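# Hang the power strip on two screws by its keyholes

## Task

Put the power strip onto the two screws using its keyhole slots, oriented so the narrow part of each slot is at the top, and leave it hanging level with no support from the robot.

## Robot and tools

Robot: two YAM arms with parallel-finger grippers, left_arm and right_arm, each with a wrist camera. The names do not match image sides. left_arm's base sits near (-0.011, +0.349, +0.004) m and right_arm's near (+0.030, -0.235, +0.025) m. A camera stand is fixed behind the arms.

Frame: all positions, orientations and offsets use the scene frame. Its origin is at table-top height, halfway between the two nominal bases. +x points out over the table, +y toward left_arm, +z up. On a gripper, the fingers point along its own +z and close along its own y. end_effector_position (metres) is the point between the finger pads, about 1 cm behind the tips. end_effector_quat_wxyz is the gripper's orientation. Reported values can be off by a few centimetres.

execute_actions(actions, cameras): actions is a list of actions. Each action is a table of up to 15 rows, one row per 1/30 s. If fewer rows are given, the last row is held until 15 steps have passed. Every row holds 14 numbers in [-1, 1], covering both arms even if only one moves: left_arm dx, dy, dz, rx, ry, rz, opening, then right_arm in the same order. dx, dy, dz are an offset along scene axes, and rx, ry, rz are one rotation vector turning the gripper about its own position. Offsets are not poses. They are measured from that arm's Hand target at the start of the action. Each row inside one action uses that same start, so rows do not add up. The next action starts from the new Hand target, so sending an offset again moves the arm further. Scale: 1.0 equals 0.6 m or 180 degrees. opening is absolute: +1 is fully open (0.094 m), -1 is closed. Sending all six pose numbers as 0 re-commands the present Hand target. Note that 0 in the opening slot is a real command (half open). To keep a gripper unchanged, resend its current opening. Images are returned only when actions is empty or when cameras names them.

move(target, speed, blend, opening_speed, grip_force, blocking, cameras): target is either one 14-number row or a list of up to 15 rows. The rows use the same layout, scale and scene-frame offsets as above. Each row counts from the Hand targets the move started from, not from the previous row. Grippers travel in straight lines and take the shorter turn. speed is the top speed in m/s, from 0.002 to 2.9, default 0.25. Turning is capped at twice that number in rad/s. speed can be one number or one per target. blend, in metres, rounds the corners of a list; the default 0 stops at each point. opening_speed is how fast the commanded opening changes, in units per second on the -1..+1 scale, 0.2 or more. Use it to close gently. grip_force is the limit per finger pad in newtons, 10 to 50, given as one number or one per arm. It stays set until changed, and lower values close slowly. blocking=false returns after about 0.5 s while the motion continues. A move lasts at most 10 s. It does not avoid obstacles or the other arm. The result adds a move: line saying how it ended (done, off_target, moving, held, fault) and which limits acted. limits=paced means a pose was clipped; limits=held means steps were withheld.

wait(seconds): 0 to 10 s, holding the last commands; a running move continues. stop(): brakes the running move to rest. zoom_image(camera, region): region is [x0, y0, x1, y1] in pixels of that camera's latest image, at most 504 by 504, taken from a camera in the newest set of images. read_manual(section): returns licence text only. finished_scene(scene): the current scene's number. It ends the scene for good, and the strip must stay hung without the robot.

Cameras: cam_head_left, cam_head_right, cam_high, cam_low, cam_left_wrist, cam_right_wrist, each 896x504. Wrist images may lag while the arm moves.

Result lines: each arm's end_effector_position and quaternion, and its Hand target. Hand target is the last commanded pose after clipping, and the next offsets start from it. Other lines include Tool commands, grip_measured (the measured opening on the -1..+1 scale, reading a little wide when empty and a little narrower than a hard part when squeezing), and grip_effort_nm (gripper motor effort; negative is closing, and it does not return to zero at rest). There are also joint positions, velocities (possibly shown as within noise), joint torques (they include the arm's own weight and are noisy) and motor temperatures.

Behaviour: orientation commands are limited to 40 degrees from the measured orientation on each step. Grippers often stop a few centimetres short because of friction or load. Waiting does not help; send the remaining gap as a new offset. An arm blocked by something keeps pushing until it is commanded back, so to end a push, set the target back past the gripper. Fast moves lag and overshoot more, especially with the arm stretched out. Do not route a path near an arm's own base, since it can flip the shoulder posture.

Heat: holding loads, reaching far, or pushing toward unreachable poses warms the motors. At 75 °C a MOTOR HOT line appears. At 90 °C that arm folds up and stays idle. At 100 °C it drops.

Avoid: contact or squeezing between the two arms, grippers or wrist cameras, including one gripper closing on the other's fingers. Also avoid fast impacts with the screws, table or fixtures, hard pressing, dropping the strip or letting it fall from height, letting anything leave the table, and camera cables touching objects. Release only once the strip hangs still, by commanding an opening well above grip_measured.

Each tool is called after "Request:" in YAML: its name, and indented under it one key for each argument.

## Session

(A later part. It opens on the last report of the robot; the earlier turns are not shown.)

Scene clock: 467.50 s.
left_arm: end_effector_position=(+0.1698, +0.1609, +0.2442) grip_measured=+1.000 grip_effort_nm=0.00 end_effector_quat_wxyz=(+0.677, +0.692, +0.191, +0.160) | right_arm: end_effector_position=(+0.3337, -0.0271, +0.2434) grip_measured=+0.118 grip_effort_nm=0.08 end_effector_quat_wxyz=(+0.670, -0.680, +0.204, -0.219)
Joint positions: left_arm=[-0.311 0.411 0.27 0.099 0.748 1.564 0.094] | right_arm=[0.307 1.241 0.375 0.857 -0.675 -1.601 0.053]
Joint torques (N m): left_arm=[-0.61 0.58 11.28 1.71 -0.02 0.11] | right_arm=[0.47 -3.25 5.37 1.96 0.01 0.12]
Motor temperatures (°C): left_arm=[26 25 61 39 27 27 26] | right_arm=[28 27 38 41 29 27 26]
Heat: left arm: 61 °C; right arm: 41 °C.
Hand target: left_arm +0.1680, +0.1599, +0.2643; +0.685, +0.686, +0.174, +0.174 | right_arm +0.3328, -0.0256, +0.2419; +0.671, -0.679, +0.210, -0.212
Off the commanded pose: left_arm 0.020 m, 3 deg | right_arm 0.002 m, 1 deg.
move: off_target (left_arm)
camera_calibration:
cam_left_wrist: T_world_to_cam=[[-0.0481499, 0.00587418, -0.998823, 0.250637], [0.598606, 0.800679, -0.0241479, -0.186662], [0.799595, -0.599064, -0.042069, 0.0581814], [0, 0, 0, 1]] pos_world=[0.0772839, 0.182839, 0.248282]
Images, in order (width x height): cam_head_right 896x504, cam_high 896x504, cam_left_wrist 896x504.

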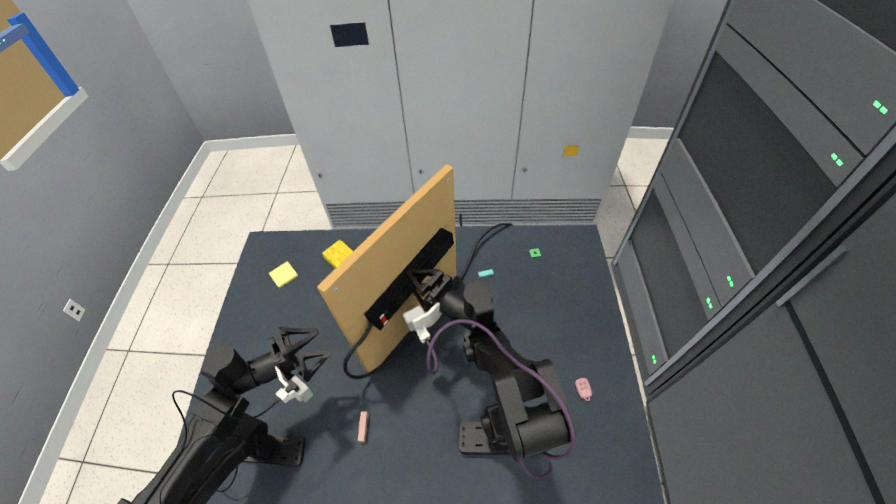

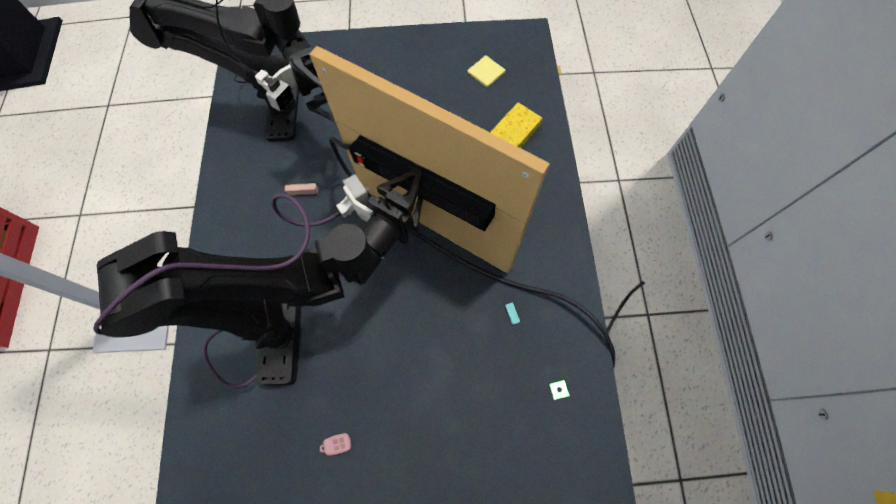

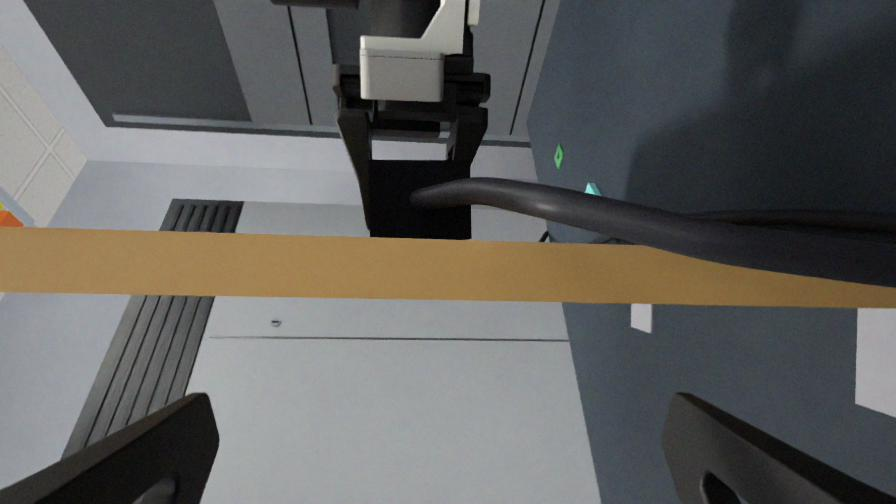

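Request:
move:
  target: [0,0,0,0,0,0,1.0, 0.0,0.0,0.0,0,0,0,0.2]
  speed: 0.03
  opening_speed: 0.6
  cameras: ["cam_left_wrist","cam_high","cam_head_right"]

Request:
zoom_image:
  camera: "cam_high"
  region: [330, 110, 510, 250]

Request:
zoom_image:
  camera: "cam_head_right"
  region: [340, 200, 490, 330]

Scene clock: 471.03 s.
left_arm: end_effector_position=(+0.1698, +0.1609, +0.2442) grip_measured=+1.000 grip_effort_nm=0.00 end_effector_quat_wxyz=(+0.677, +0.692, +0.191, +0.160) | right_arm: end_effector_position=(+0.3337, -0.0272, +0.2434) grip_measured=+0.198 grip_effort_nm=0.08 end_effector_quat_wxyz=(+0.669, -0.680, +0.205, -0.220)
Joint positions: left_arm=[-0.311 0.411 0.27 0.099 0.748 1.564 0.094] | right_arm=[0.307 1.241 0.375 0.857 -0.675 -1.601 0.056]
Joint torques (N m): left_arm=[-0.62 0.58 11.28 1.71 -0.03 0.11] | right_arm=[0.54 -3.3 5.75 1.93 0.01 0.18]
Motor temperatures (°C): left_arm=[26 25 61 39 27 27 26] | right_arm=[28 27 38 41 29 27 25]
Heat: left arm: 61 °C; right arm: 41 °C.
Hand target: left_arm +0.1680, +0.1599, +0.2643; +0.685, +0.686, +0.174, +0.174 | right_arm +0.3328, -0.0257, +0.2419; +0.671, -0.679, +0.210, -0.212
Off the commanded pose: left_arm 0.020 m, 3 deg | right_arm 0.002 m, 1 deg.
move: off_target (left_arm)
camera_calibration:
cam_left_wrist: T_world_to_cam=[[-0.0481499, 0.00587418, -0.998823, 0.250637], [0.598606, 0.800679, -0.0241479, -0.186662], [0.799595, -0.599064, -0.042069, 0.0581814], [0, 0, 0, 1]] pos_world=[0.0772839, 0.182839, 0.248282]
Images, in order (width x height): cam_head_right 896x504, cam_high 896x504, cam_left_wrist 896x504.

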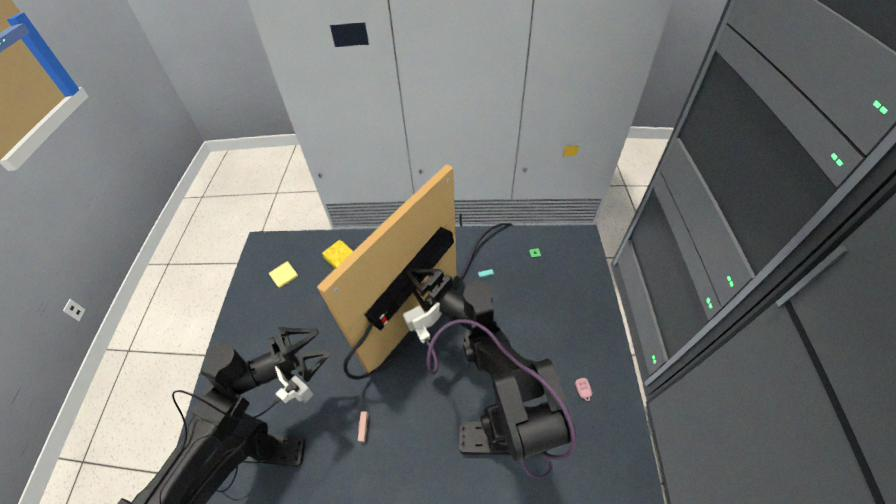

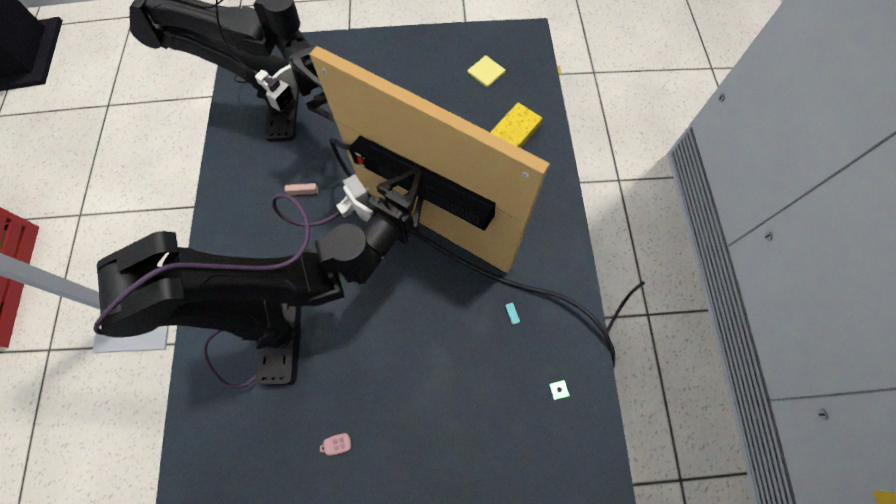

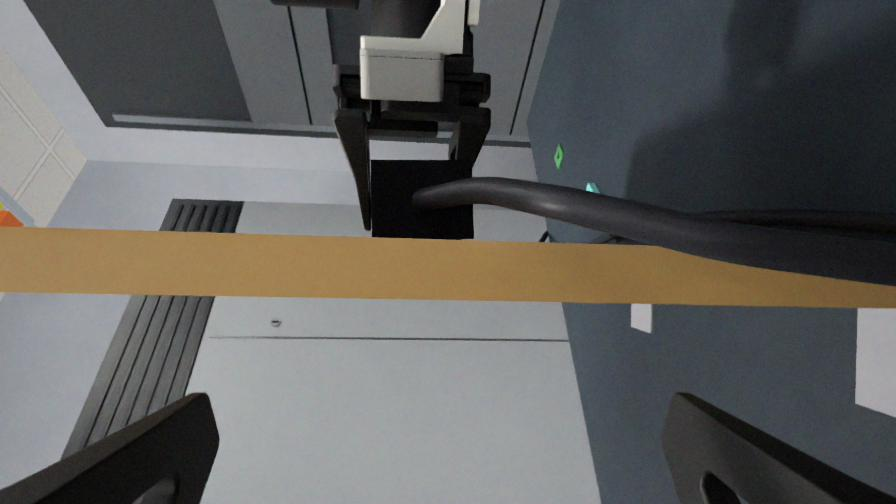

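Scaled by 2.800 from the camera's 896x504 image, which has a finer 1280x720 frame.

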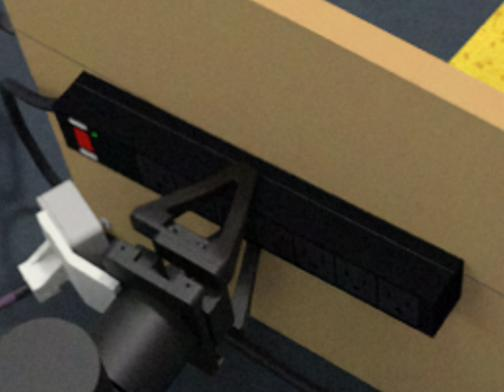

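Scaled by 3.360 from the camera's 896x504 image, which has a finer 1280x720 frame.

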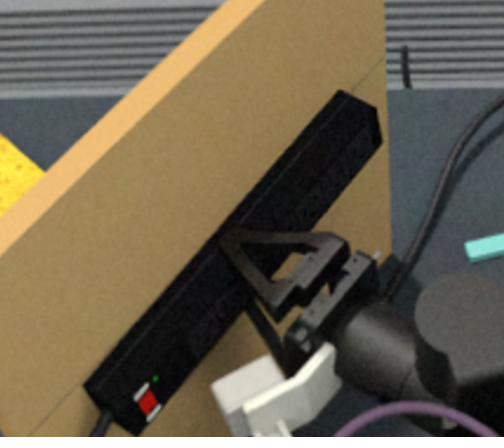

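Request:
move:
  target: [0,0,0,0,0,0,1.0, 0.0,0.0,0.0,0,0,0,-0.4]
  speed: 0.03
  opening_speed: 0.6
  cameras: ["cam_left_wrist","cam_high","cam_head_right","cam_head_left"]

Request:
zoom_image:
  camera: "cam_high"
  region: [310, 110, 490, 250]

Request:
zoom_image:
  camera: "cam_head_right"
  region: [300, 250, 450, 390]

Request:
zoom_image:
  camera: "cam_head_left"
  region: [320, 240, 470, 400]

Scene clock: 482.20 s.
left_arm: end_effector_position=(+0.1698, +0.1609, +0.2442) grip_measured=+1.000 grip_effort_nm=0.00 end_effector_quat_wxyz=(+0.677, +0.692, +0.191, +0.160) | right_arm: end_effector_position=(+0.3340, -0.0274, +0.2442) grip_measured=-0.099 grip_effort_nm=-1.03 end_effector_quat_wxyz=(+0.670, -0.679, +0.204, -0.221)
Joint positions: left_arm=[-0.311 0.411 0.27 0.099 0.748 1.564 0.094] | right_arm=[0.307 1.241 0.375 0.861 -0.673 -1.601 0.042]
Joint torques (N m): left_arm=[-0.62 0.58 11.29 1.71 -0.02 0.11] | right_arm=[0.58 -3.19 5.72 1.88 -0.08 0.15]
Motor temperatures (°C): left_arm=[26 25 61 39 27 27 26] | right_arm=[28 27 38 41 29 26 25]
Heat: left arm: 61 °C; right arm: 41 °C.
Hand target: left_arm +0.1680, +0.1599, +0.2643; +0.685, +0.686, +0.174, +0.174 | right_arm +0.3328, -0.0257, +0.2419; +0.671, -0.679, +0.210, -0.212
Off the commanded pose: left_arm 0.020 m, 3 deg | right_arm 0.003 m, 1 deg.
move: off_target (left_arm)
camera_calibration:
cam_left_wrist: T_world_to_cam=[[-0.0481499, 0.00587418, -0.998823, 0.250637], [0.598606, 0.800679, -0.0241479, -0.186662], [0.799595, -0.599064, -0.042069, 0.0581814], [0, 0, 0, 1]] pos_world=[0.0772839, 0.182839, 0.248282]
Images, in order (width x height): cam_head_left 896x504, cam_head_right 896x504, cam_high 896x504, cam_left_wrist 896x504.

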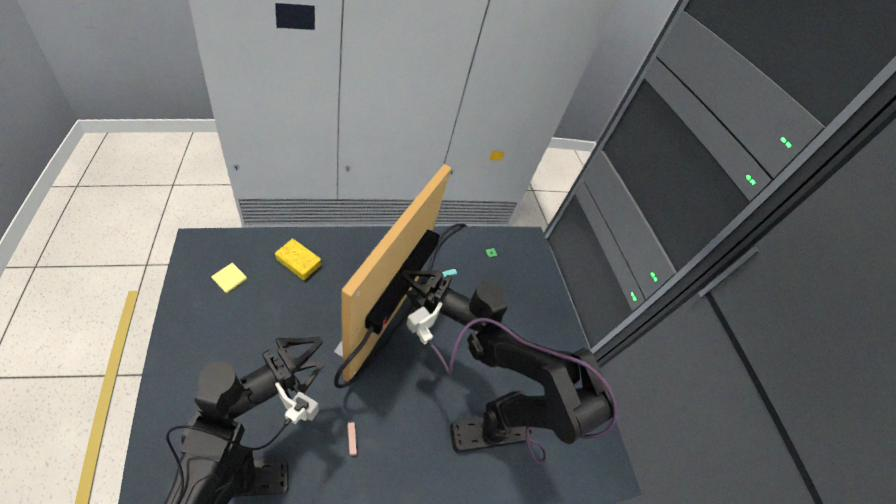

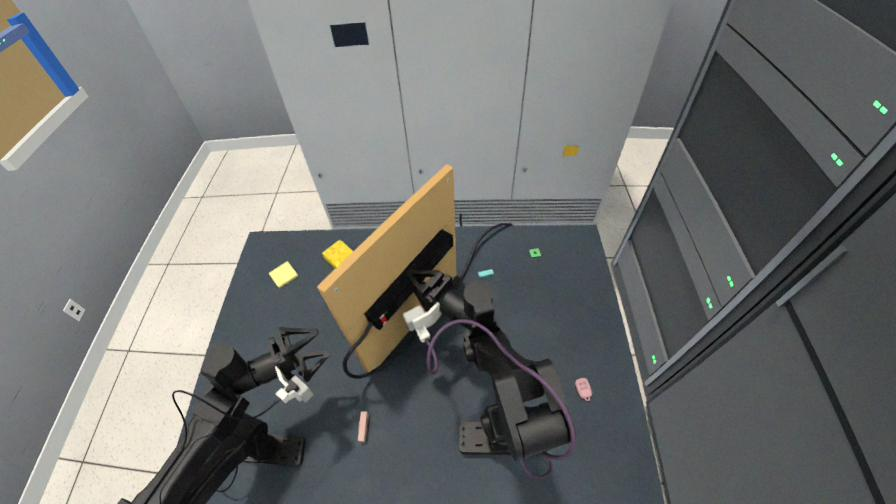

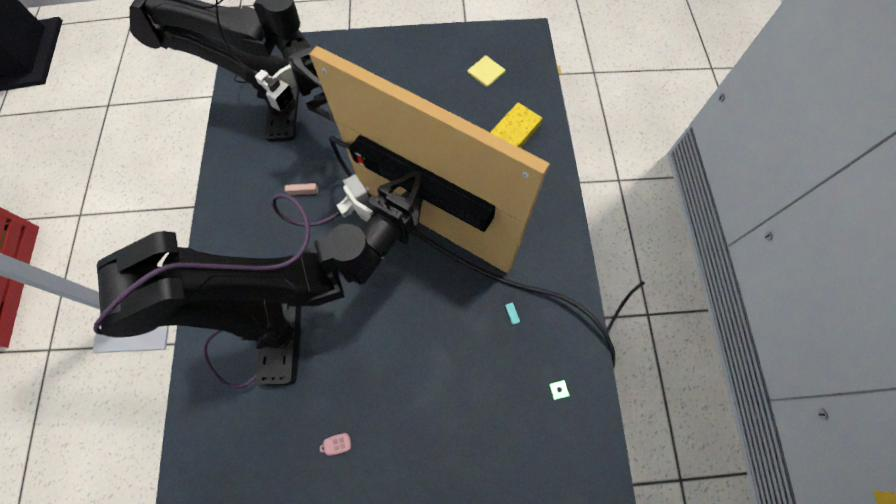

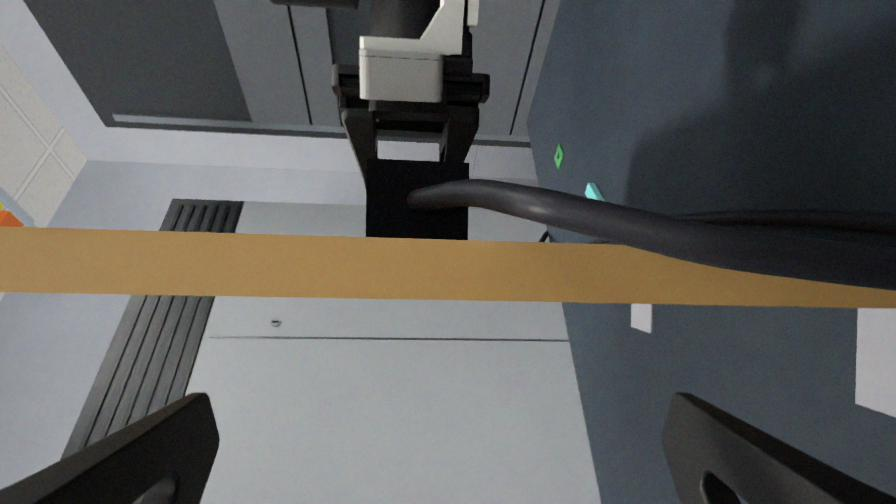

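Scaled by 2.800 from the camera's 896x504 image, which has a finer 1280x720 frame.

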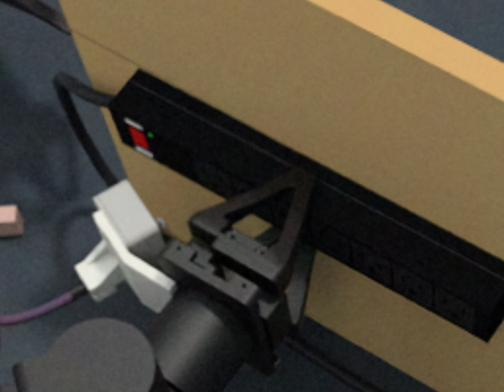

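Scaled by 3.360 from the camera's 896x504 image, which has a finer 1280x720 frame.

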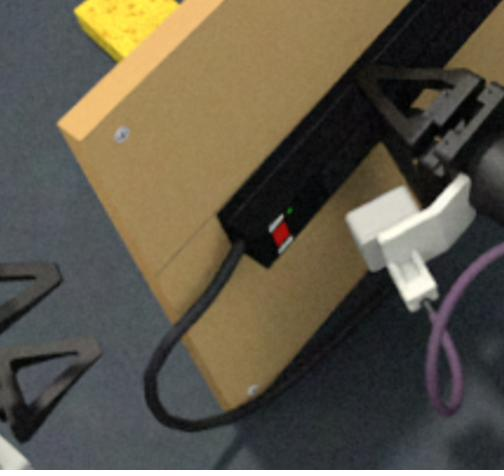

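Scaled by 3.150 from the camera's 896x504 image, which has a finer 1280x720 frame.

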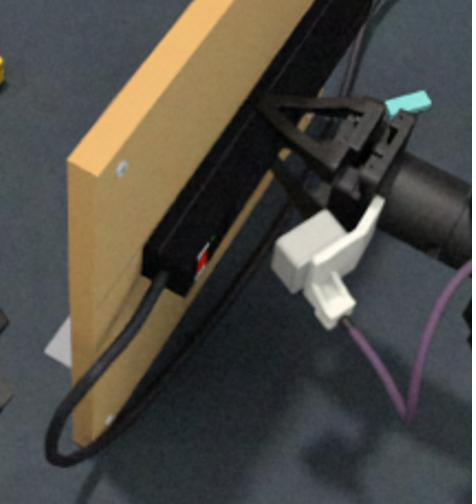

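Request:
move:
  target: [0,0,0,0,0,0,1.0, 0.0,0.0,0.068,0.0,0.0,0,-0.4]
  speed: 0.05
  cameras: []

Scene clock: 498.17 s.
left_arm: end_effector_position=(+0.1698, +0.1609, +0.2442) grip_measured=+1.000 grip_effort_nm=0.00 end_effector_quat_wxyz=(+0.677, +0.692, +0.191, +0.160) | right_arm: end_effector_position=(+0.3332, -0.0289, +0.2482) grip_measured=-0.099 grip_effort_nm=-1.03 end_effector_quat_wxyz=(-0.646, +0.700, -0.228, +0.201)
Joint positions: left_arm=[-0.311 0.411 0.27 0.099 0.748 1.564 0.094] | right_arm=[0.307 1.153 0.445 0.599 -0.664 -1.624 0.042]
Joint torques (N m): left_arm=[-0.62 0.57 11.29 1.71 -0.02 0.11] | right_arm=[0.44 -6.39 10.09 2.11 -0.13 0.38]
Motor temperatures (°C): left_arm=[26 25 62 39 27 27 26] | right_arm=[28 27 38 40 28 26 26]
Heat: left arm: 62 °C; right arm: 40 °C.
Hand target: left_arm +0.1680, +0.1599, +0.2643; +0.685, +0.686, +0.174, +0.174 | right_arm +0.3329, -0.0256, +0.2828; -0.671, +0.679, -0.210, +0.212
Off the commanded pose: left_arm 0.020 m, 3 deg | right_arm 0.035 m, 4 deg.
move: off_target (left_arm, right_arm)
No camera images: "cameras" was empty.

Request:
move:
  target: [0,0,0,0,0,0,1.0, 0.0086,0.0123,0.012,0.018,-0.0126,0,-0.4]
  speed: 0.05
  cameras: ["cam_left_wrist"]

Scene clock: 500.83 s.
left_arm: end_effector_position=(+0.1698, +0.1609, +0.2442) grip_measured=+1.000 grip_effort_nm=0.00 end_effector_quat_wxyz=(+0.677, +0.692, +0.191, +0.160) | right_arm: end_effector_position=(+0.3332, -0.0277, +0.2495) grip_measured=-0.099 grip_effort_nm=-1.03 end_effector_quat_wxyz=(+0.648, -0.698, +0.228, -0.201)
Joint positions: left_arm=[-0.311 0.411 0.27 0.099 0.748 1.564 0.094] | right_arm=[0.311 1.155 0.445 0.61 -0.662 -1.618 0.042]
Joint torques (N m): left_arm=[-0.61 0.58 11.29 1.71 -0.02 0.11] | right_arm=[1.95 -2.56 8.94 3.3 -0.04 0.77]
Motor temperatures (°C): left_arm=[26 25 62 39 27 27 26] | right_arm=[28 27 39 41 28 26 26]
Heat: left arm: 62 °C; right arm: 41 °C.
Hand target: left_arm +0.1680, +0.1599, +0.2643; +0.685, +0.686, +0.174, +0.174 | right_arm +0.3380, -0.0182, +0.2899; +0.694, -0.655, +0.202, -0.220
Off the commanded pose: left_arm 0.020 m, 3 deg | right_arm 0.042 m, 8 deg.
move: off_target (left_arm, right_arm)
camera_calibration:
cam_left_wrist: T_world_to_cam=[[-0.0481499, 0.00587418, -0.998823, 0.250637], [0.598606, 0.800679, -0.0241479, -0.186662], [0.799595, -0.599064, -0.042069, 0.0581814], [0, 0, 0, 1]] pos_world=[0.0772839, 0.182839, 0.248282]
Images, in order (width x height): cam_left_wrist 896x504.

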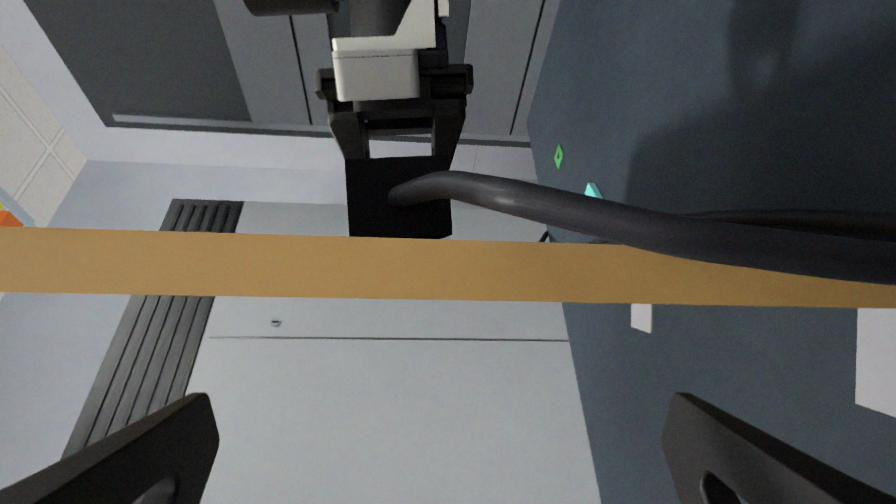

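Request:
move:
  target: [0,0,0,0,0,0,1.0, 0.0,0.0,0.02,0.006,-0.0042,0,-0.4]
  speed: 0.05
  cameras: ["cam_left_wrist"]

Scene clock: 502.03 s.
left_arm: end_effector_position=(+0.1698, +0.1609, +0.2442) grip_measured=+1.000 grip_effort_nm=0.00 end_effector_quat_wxyz=(+0.677, +0.692, +0.191, +0.160) | right_arm: end_effector_position=(+0.3331, -0.0277, +0.2496) grip_measured=-0.099 grip_effort_nm=-1.03 end_effector_quat_wxyz=(+0.649, -0.697, +0.229, -0.199)
Joint positions: left_arm=[-0.311 0.411 0.27 0.099 0.748 1.564 0.094] | right_arm=[0.311 1.155 0.444 0.612 -0.662 -1.612 0.042]
Joint torques (N m): left_arm=[-0.61 0.58 11.28 1.71 -0.02 0.11] | right_arm=[1.83 -4.04 10.37 3.29 -0.02 0.87]
Motor temperatures (°C): left_arm=[26 25 62 39 27 27 26] | right_arm=[28 27 39 41 28 26 26]
Heat: left arm: 62 °C; right arm: 41 °C.
Hand target: left_arm +0.1680, +0.1599, +0.2643; +0.685, +0.686, +0.174, +0.174 | right_arm +0.3380, -0.0182, +0.3019; +0.701, -0.647, +0.200, -0.222
Off the commanded pose: left_arm 0.020 m, 3 deg | right_arm 0.053 m, 9 deg.
move: off_target (left_arm, right_arm)
camera_calibration:
cam_left_wrist: T_world_to_cam=[[-0.0481499, 0.00587418, -0.998823, 0.250637], [0.598606, 0.800679, -0.0241479, -0.186662], [0.799595, -0.599064, -0.042069, 0.0581814], [0, 0, 0, 1]] pos_world=[0.0772839, 0.182839, 0.248282]
Images, in order (width x height): cam_left_wrist 896x504.

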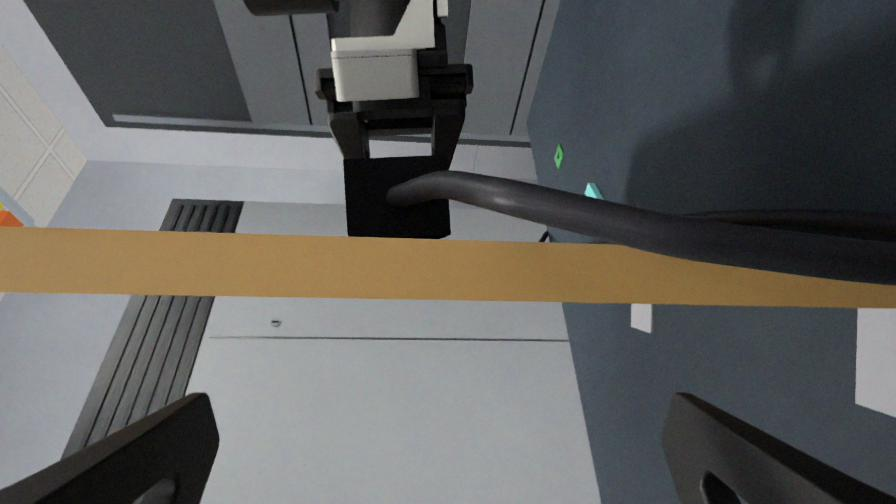

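Request:
move:
  target: [0,0,0,0,0,0,1.0, -0.0057,-0.0082,0.0,0.055,-0.0385,0,-0.4]
  speed: 0.1
  cameras: ["cam_left_wrist"]

Scene clock: 506.13 s.
left_arm: end_effector_position=(+0.1698, +0.1609, +0.2442) grip_measured=+1.000 grip_effort_nm=-0.01 end_effector_quat_wxyz=(+0.677, +0.692, +0.191, +0.160) | right_arm: end_effector_position=(+0.3327, -0.0285, +0.2587) grip_measured=-0.099 grip_effort_nm=-1.03 end_effector_quat_wxyz=(+0.723, -0.622, +0.202, -0.224)
Joint positions: left_arm=[-0.311 0.411 0.27 0.099 0.748 1.564 0.094] | right_arm=[0.311 1.36 0.315 1.229 -0.657 -1.444 0.042]
Joint torques (N m): left_arm=[-0.62 0.58 11.28 1.71 -0.02 0.11] | right_arm=[2.45 -3.51 8.84 3.1 0.37 0.76]
Motor temperatures (°C): left_arm=[26 25 62 39 27 27 26] | right_arm=[28 27 39 43 28 27 26]
Heat: left arm: 62 °C; right arm: 43 °C.
Hand target: left_arm +0.1680, +0.1599, +0.2643; +0.685, +0.686, +0.174, +0.174 | right_arm +0.3347, -0.0232, +0.3019; +0.765, -0.570, +0.176, -0.243
Off the commanded pose: left_arm 0.020 m, 3 deg | right_arm 0.044 m, 9 deg.
move: off_target (left_arm, right_arm)
camera_calibration:
cam_left_wrist: T_world_to_cam=[[-0.0481499, 0.00587418, -0.998823, 0.250637], [0.598606, 0.800679, -0.0241479, -0.186662], [0.799595, -0.599064, -0.042069, 0.0581814], [0, 0, 0, 1]] pos_world=[0.0772839, 0.182839, 0.248282]
Images, in order (width x height): cam_left_wrist 896x504.

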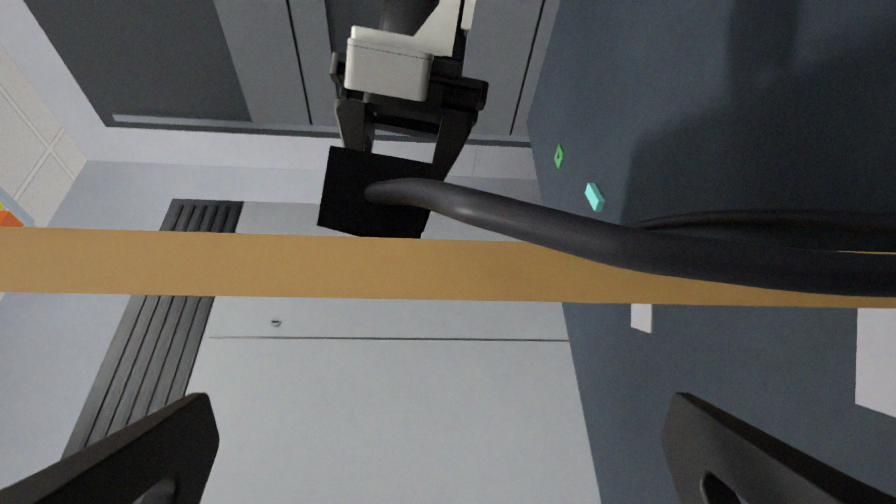

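Request:
move:
  target: [0,0,0,0,0,0,1.0, -0.0191,-0.0273,-0.02,-0.045,0.0315,0,-0.4]
  speed: 0.06
  cameras: ["cam_left_wrist"]

Scene clock: 508.90 s.
left_arm: end_effector_position=(+0.1698, +0.1609, +0.2442) grip_measured=+1.000 grip_effort_nm=0.00 end_effector_quat_wxyz=(+0.677, +0.692, +0.191, +0.160) | right_arm: end_effector_position=(+0.3333, -0.0300, +0.2592) grip_measured=-0.100 grip_effort_nm=-1.03 end_effector_quat_wxyz=(+0.687, -0.658, +0.218, -0.218)
Joint positions: left_arm=[-0.311 0.411 0.27 0.099 0.748 1.564 0.094] | right_arm=[0.307 1.212 0.375 0.887 -0.656 -1.528 0.042]
Joint torques (N m): left_arm=[-0.61 0.58 11.28 1.72 -0.02 0.11] | right_arm=[-3.19 -9.55 5.86 2.21 -0.54 0.43]
Motor temperatures (°C): left_arm=[26 25 62 39 27 27 26] | right_arm=[28 27 39 43 28 27 26]
Heat: left arm: 62 °C; right arm: 43 °C.
Hand target: left_arm +0.1680, +0.1599, +0.2643; +0.685, +0.686, +0.174, +0.174 | right_arm +0.3231, -0.0396, +0.2899; +0.713, -0.634, +0.196, -0.226
Off the commanded pose: left_arm 0.020 m, 3 deg | right_arm 0.034 m, 5 deg.
move: off_target (left_arm, right_arm)
camera_calibration:
cam_left_wrist: T_world_to_cam=[[-0.0481499, 0.00587418, -0.998823, 0.250637], [0.598606, 0.800679, -0.0241479, -0.186662], [0.799595, -0.599064, -0.042069, 0.0581814], [0, 0, 0, 1]] pos_world=[0.0772839, 0.182839, 0.248282]
Images, in order (width x height): cam_left_wrist 896x504.

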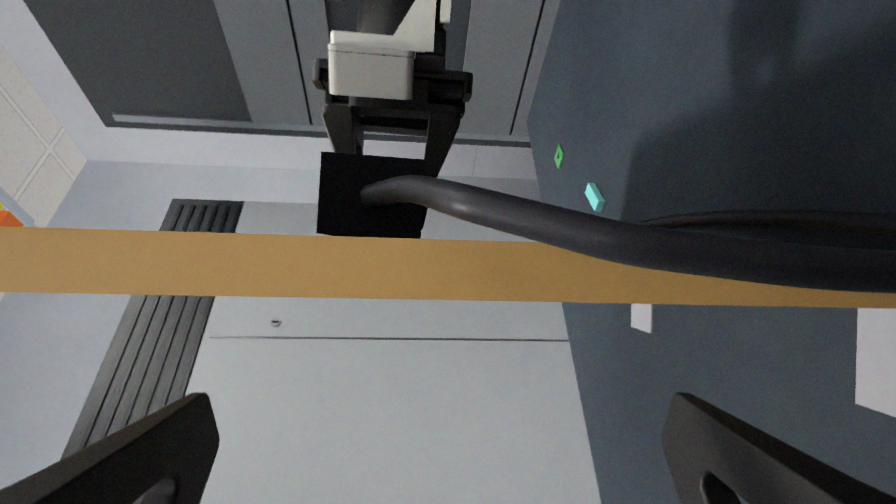

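Request:
move:
  target: [0,0,0,0,0,0,1.0, 0.0086,0.0123,-0.018,-0.01,0.007,0,-0.4]
  speed: 0.06
  cameras: ["cam_left_wrist"]

Scene clock: 510.80 s.
left_arm: end_effector_position=(+0.1698, +0.1609, +0.2442) grip_measured=+1.000 grip_effort_nm=0.00 end_effector_quat_wxyz=(+0.677, +0.692, +0.191, +0.160) | right_arm: end_effector_position=(+0.3335, -0.0298, +0.2589) grip_measured=-0.100 grip_effort_nm=-1.03 end_effector_quat_wxyz=(+0.686, -0.659, +0.217, -0.218)
Joint positions: left_arm=[-0.311 0.411 0.27 0.099 0.748 1.564 0.094] | right_arm=[0.307 1.212 0.377 0.881 -0.658 -1.533 0.042]
Joint torques (N m): left_arm=[-0.62 0.58 11.29 1.71 -0.02 0.11] | right_arm=[-1.09 -7.04 7.04 1.97 -0.29 0.23]
Motor temperatures (°C): left_arm=[26 25 62 39 27 27 26] | right_arm=[28 27 39 43 28 27 26]
Heat: left arm: 62 °C; right arm: 43 °C.
Hand target: left_arm +0.1680, +0.1599, +0.2643; +0.685, +0.686, +0.174, +0.174 | right_arm +0.3283, -0.0322, +0.2791; +0.701, -0.647, +0.200, -0.222
Off the commanded pose: left_arm 0.020 m, 3 deg | right_arm 0.021 m, 3 deg.
move: off_target (left_arm, right_arm)
camera_calibration:
cam_left_wrist: T_world_to_cam=[[-0.0481499, 0.00587418, -0.998823, 0.250637], [0.598606, 0.800679, -0.0241479, -0.186662], [0.799595, -0.599064, -0.042069, 0.0581814], [0, 0, 0, 1]] pos_world=[0.0772839, 0.182839, 0.248282]
Images, in order (width x height): cam_left_wrist 896x504.

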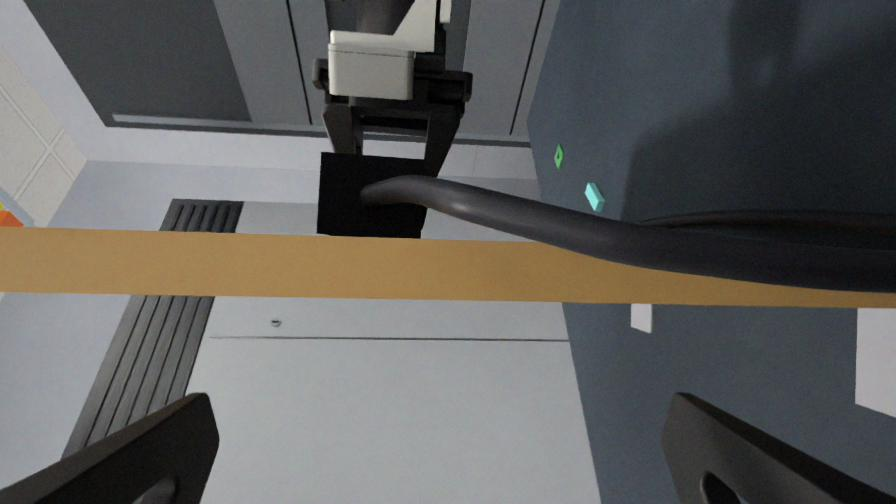

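Request:
move:
  target: [0,0,0,0,0,0,1.0, 0.0045,0.0064,-0.016,-0.005,0.0035,0,-0.4]
  speed: 0.05
  cameras: ["cam_left_wrist"]

Scene clock: 512.00 s.
left_arm: end_effector_position=(+0.1698, +0.1609, +0.2442) grip_measured=+1.000 grip_effort_nm=0.00 end_effector_quat_wxyz=(+0.677, +0.692, +0.191, +0.160) | right_arm: end_effector_position=(+0.3335, -0.0298, +0.2586) grip_measured=-0.100 grip_effort_nm=-1.03 end_effector_quat_wxyz=(+0.685, -0.661, +0.215, -0.220)
Joint positions: left_arm=[-0.311 0.411 0.27 0.099 0.748 1.564 0.094] | right_arm=[0.307 1.212 0.377 0.88 -0.658 -1.54 0.042]
Joint torques (N m): left_arm=[-0.62 0.58 11.28 1.71 -0.03 0.11] | right_arm=[-0.2 -3.95 6.79 2.07 -0.24 0.11]
Motor temperatures (°C): left_arm=[26 25 62 39 27 27 26] | right_arm=[28 27 39 43 28 27 26]
Heat: left arm: 62 °C; right arm: 43 °C.
Hand target: left_arm +0.1680, +0.1599, +0.2643; +0.685, +0.686, +0.174, +0.174 | right_arm +0.3311, -0.0284, +0.2695; +0.695, -0.654, +0.202, -0.220
Off the commanded pose: left_arm 0.020 m, 3 deg | right_arm 0.011 m, 2 deg.
move: off_target (left_arm, right_arm)
camera_calibration:
cam_left_wrist: T_world_to_cam=[[-0.0481499, 0.00587418, -0.998823, 0.250637], [0.598606, 0.800679, -0.0241479, -0.186662], [0.799595, -0.599064, -0.042069, 0.0581814], [0, 0, 0, 1]] pos_world=[0.0772839, 0.182839, 0.248282]
Images, in order (width x height): cam_left_wrist 896x504.

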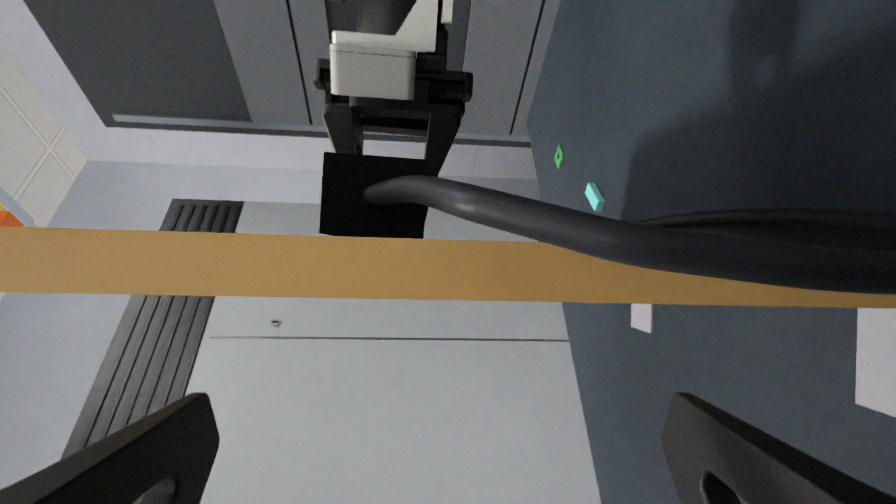

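Request:
move:
  target: [0,0,0,0,0,0,1.0, 0.0,0.0,-0.003,-0.016,-0.0228,0,-0.4]
  speed: 0.05
  cameras: ["cam_left_wrist"]

Scene clock: 513.87 s.
left_arm: end_effector_position=(+0.1698, +0.1609, +0.2442) grip_measured=+1.000 grip_effort_nm=0.00 end_effector_quat_wxyz=(+0.677, +0.692, +0.191, +0.160) | right_arm: end_effector_position=(+0.3332, -0.0295, +0.2575) grip_measured=-0.100 grip_effort_nm=-1.03 end_effector_quat_wxyz=(+0.680, -0.666, +0.203, -0.231)
Joint positions: left_arm=[-0.311 0.411 0.27 0.099 0.748 1.564 0.094] | right_arm=[0.307 1.212 0.377 0.874 -0.66 -1.578 0.042]
Joint torques (N m): left_arm=[-0.61 0.59 11.29 1.71 -0.02 0.11] | right_arm=[-0.49 -3.29 6.5 2.21 -0.3 -0.36]
Motor temperatures (°C): left_arm=[26 25 62 39 27 27 26] | right_arm=[28 27 39 42 28 27 26]
Heat: left arm: 62 °C; right arm: 42 °C.
Hand target: left_arm +0.1680, +0.1599, +0.2643; +0.685, +0.686, +0.174, +0.174 | right_arm +0.3311, -0.0284, +0.2677; +0.685, -0.663, +0.172, -0.249
Off the commanded pose: left_arm 0.020 m, 3 deg | right_arm 0.011 m, 4 deg.
move: off_target (left_arm, right_arm)
camera_calibration:
cam_left_wrist: T_world_to_cam=[[-0.0481499, 0.00587418, -0.998823, 0.250637], [0.598606, 0.800679, -0.0241479, -0.186662], [0.799595, -0.599064, -0.042069, 0.0581814], [0, 0, 0, 1]] pos_world=[0.0772839, 0.182839, 0.248282]
Images, in order (width x height): cam_left_wrist 896x504.

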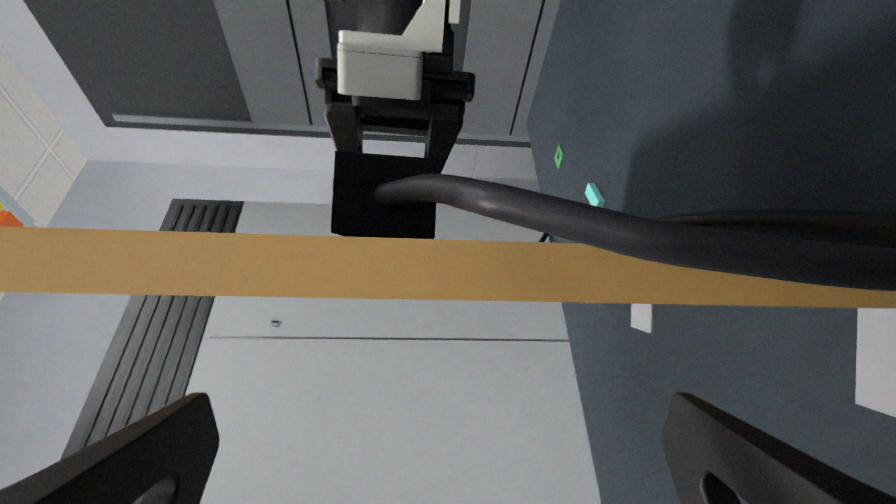

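Request:
move:
  target: [0,0,0,0,0,0,1.0, -0.0143,-0.0205,0.0,0.0,0.0,0,-0.4]
  speed: 0.06
  cameras: ["cam_left_wrist"]

Scene clock: 515.00 s.
left_arm: end_effector_position=(+0.1698, +0.1609, +0.2442) grip_measured=+1.000 grip_effort_nm=0.00 end_effector_quat_wxyz=(+0.677, +0.692, +0.191, +0.160) | right_arm: end_effector_position=(+0.3323, -0.0318, +0.2568) grip_measured=-0.100 grip_effort_nm=-1.03 end_effector_quat_wxyz=(+0.679, -0.669, +0.196, -0.230)
Joint positions: left_arm=[-0.311 0.411 0.27 0.099 0.748 1.564 0.094] | right_arm=[0.289 1.211 0.377 0.87 -0.69 -1.589 0.042]
Joint torques (N m): left_arm=[-0.61 0.58 11.29 1.72 -0.03 0.11] | right_arm=[-2.58 -8.24 3.86 2.05 -0.39 -0.25]
Motor temperatures (°C): left_arm=[26 25 62 39 27 27 26] | right_arm=[28 27 39 42 28 27 26]
Heat: left arm: 62 °C; right arm: 42 °C.
Hand target: left_arm +0.1680, +0.1599, +0.2643; +0.685, +0.686, +0.174, +0.174 | right_arm +0.3224, -0.0406, +0.2677; +0.685, -0.663, +0.171, -0.248
Off the commanded pose: left_arm 0.020 m, 3 deg | right_arm 0.017 m, 4 deg.
move: off_target (left_arm, right_arm)
camera_calibration:
cam_left_wrist: T_world_to_cam=[[-0.0481499, 0.00587418, -0.998823, 0.250637], [0.598606, 0.800679, -0.0241479, -0.186662], [0.799595, -0.599064, -0.042069, 0.0581814], [0, 0, 0, 1]] pos_world=[0.0772839, 0.182839, 0.248282]
Images, in order (width x height): cam_left_wrist 896x504.

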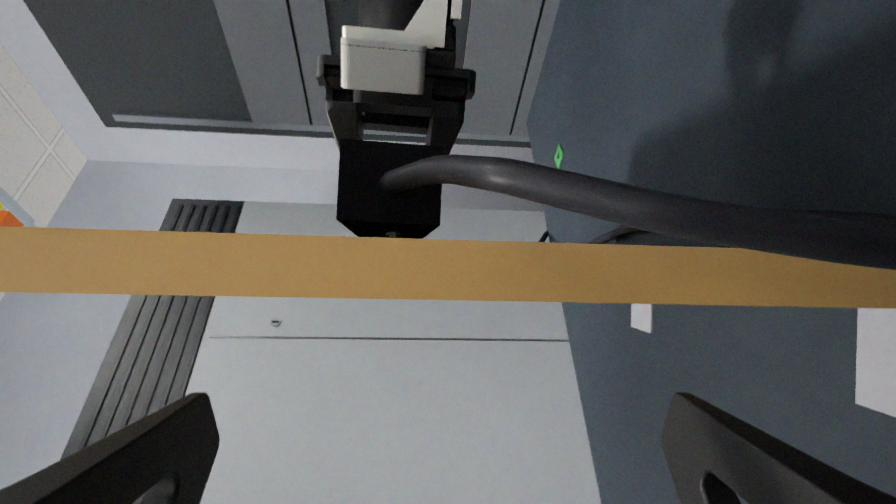

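Request:
move:
  target: [0,0,0,0,0,0,1.0, 0.0029,0.0041,0.014,0.0,0.0,0,-0.4]
  speed: 0.05
  cameras: ["cam_left_wrist","cam_high","cam_head_right"]

Request:
zoom_image:
  camera: "cam_high"
  region: [330, 110, 510, 250]

Request:
zoom_image:
  camera: "cam_head_right"
  region: [340, 200, 490, 330]

Scene clock: 517.30 s.
left_arm: end_effector_position=(+0.1698, +0.1609, +0.2442) grip_measured=+1.000 grip_effort_nm=0.00 end_effector_quat_wxyz=(+0.677, +0.692, +0.191, +0.160) | right_arm: end_effector_position=(+0.3323, -0.0318, +0.2569) grip_measured=-0.100 grip_effort_nm=-1.03 end_effector_quat_wxyz=(+0.675, -0.673, +0.198, -0.228)
Joint positions: left_arm=[-0.311 0.411 0.27 0.099 0.748 1.564 0.094] | right_arm=[0.289 1.198 0.386 0.831 -0.69 -1.599 0.042]
Joint torques (N m): left_arm=[-0.61 0.57 11.28 1.71 -0.02 0.11] | right_arm=[-1.8 -8.44 5.7 1.99 -0.28 -0.13]
Motor temperatures (°C): left_arm=[26 25 62 39 27 27 26] | right_arm=[28 27 38 42 28 27 26]
Heat: left arm: 62 °C; right arm: 42 °C.
Hand target: left_arm +0.1680, +0.1599, +0.2643; +0.685, +0.686, +0.174, +0.174 | right_arm +0.3241, -0.0382, +0.2761; +0.685, -0.663, +0.171, -0.248
Off the commanded pose: left_arm 0.020 m, 3 deg | right_arm 0.022 m, 4 deg.
move: off_target (left_arm, right_arm)
camera_calibration:
cam_left_wrist: T_world_to_cam=[[-0.0481499, 0.00587418, -0.998823, 0.250637], [0.598606, 0.800679, -0.0241479, -0.186662], [0.799595, -0.599064, -0.042069, 0.0581814], [0, 0, 0, 1]] pos_world=[0.0772839, 0.182839, 0.248282]
Images, in order (width x height): cam_head_right 896x504, cam_high 896x504, cam_left_wrist 896x504.

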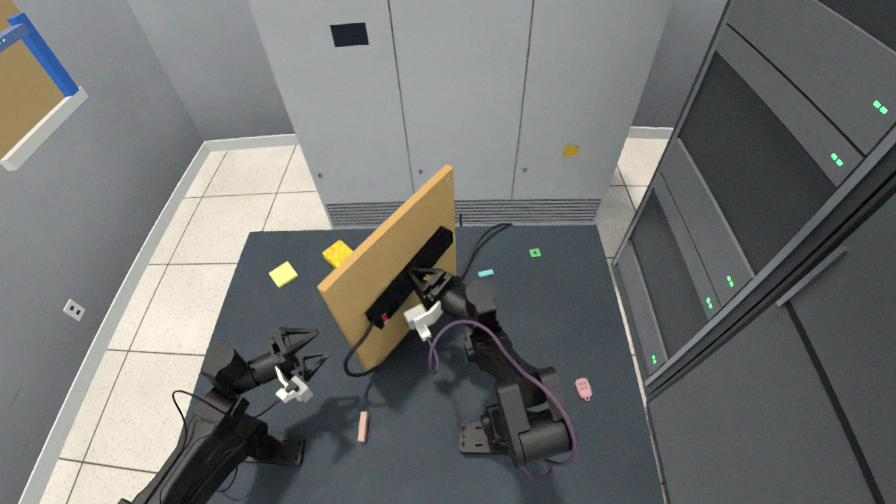

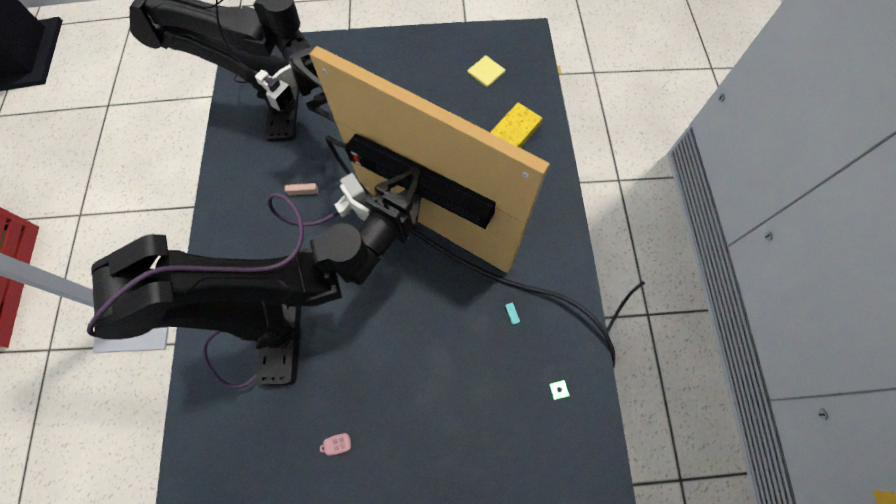

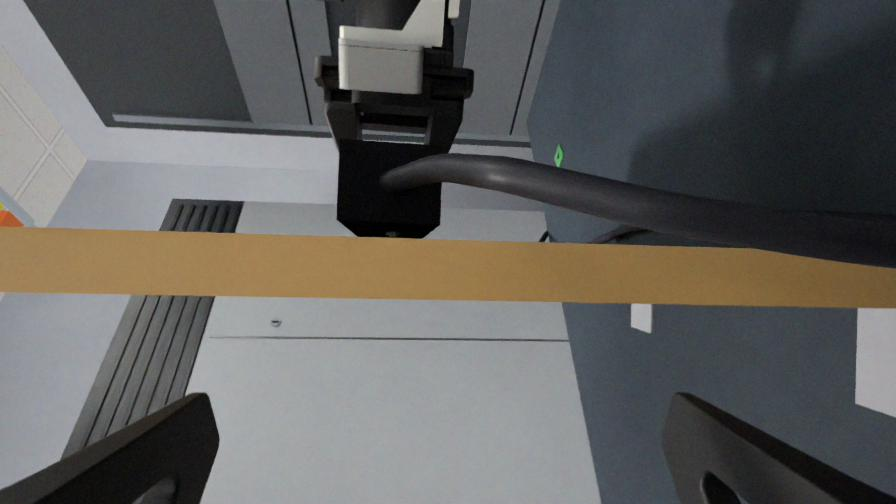

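Scaled by 2.800 from the camera's 896x504 image, which has a finer 1280x720 frame.

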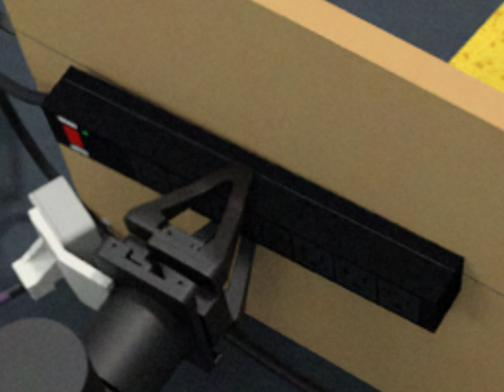

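Scaled by 3.360 from the camera's 896x504 image, which has a finer 1280x720 frame.

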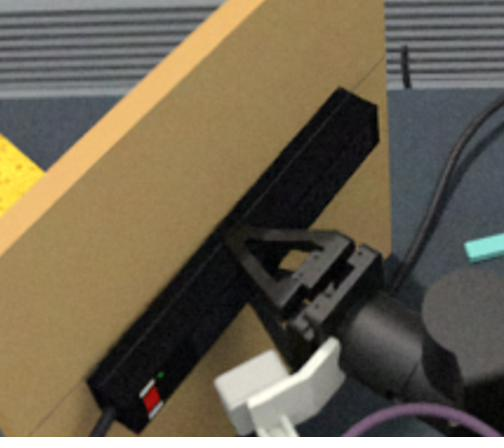

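Request:
move:
  target: [0,0,0,0,0,0,1.0, 0.0029,0.0041,0.002,0.010,0.0142,0,-0.4]
  speed: 0.05
  cameras: ["cam_left_wrist"]

Scene clock: 519.30 s.
left_arm: end_effector_position=(+0.1698, +0.1609, +0.2442) grip_measured=+1.000 grip_effort_nm=0.00 end_effector_quat_wxyz=(+0.677, +0.692, +0.191, +0.160) | right_arm: end_effector_position=(+0.3323, -0.0318, +0.2569) grip_measured=-0.100 grip_effort_nm=-1.03 end_effector_quat_wxyz=(+0.676, -0.673, +0.200, -0.226)
Joint positions: left_arm=[-0.311 0.411 0.27 0.099 0.748 1.564 0.094] | right_arm=[0.29 1.198 0.386 0.831 -0.688 -1.592 0.042]
Joint torques (N m): left_arm=[-0.61 0.58 11.29 1.72 -0.02 0.11] | right_arm=[-1.14 -7.91 6.45 1.96 -0.17 0.34]
Motor temperatures (°C): left_arm=[26 25 62 39 27 27 26] | right_arm=[28 28 38 42 28 26 26]
Heat: left arm: 62 °C; right arm: 42 °C.
Hand target: left_arm +0.1680, +0.1599, +0.2643; +0.685, +0.686, +0.174, +0.174 | right_arm +0.3259, -0.0358, +0.2773; +0.691, -0.658, +0.191, -0.231
Off the commanded pose: left_arm 0.020 m, 3 deg | right_arm 0.022 m, 3 deg.
move: off_target (left_arm, right_arm)
camera_calibration:
cam_left_wrist: T_world_to_cam=[[-0.0481499, 0.00587418, -0.998823, 0.250637], [0.598606, 0.800679, -0.0241479, -0.186662], [0.799595, -0.599064, -0.042069, 0.0581814], [0, 0, 0, 1]] pos_world=[0.0772839, 0.182839, 0.248282]
Images, in order (width x height): cam_left_wrist 896x504.

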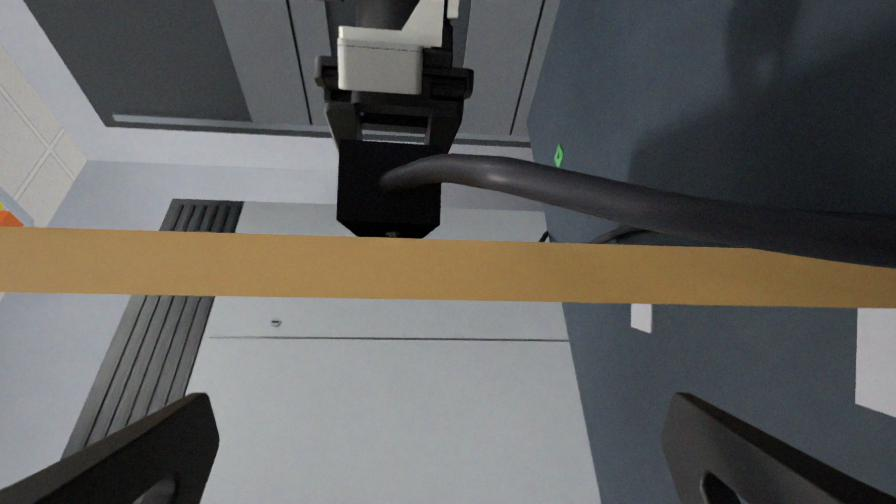

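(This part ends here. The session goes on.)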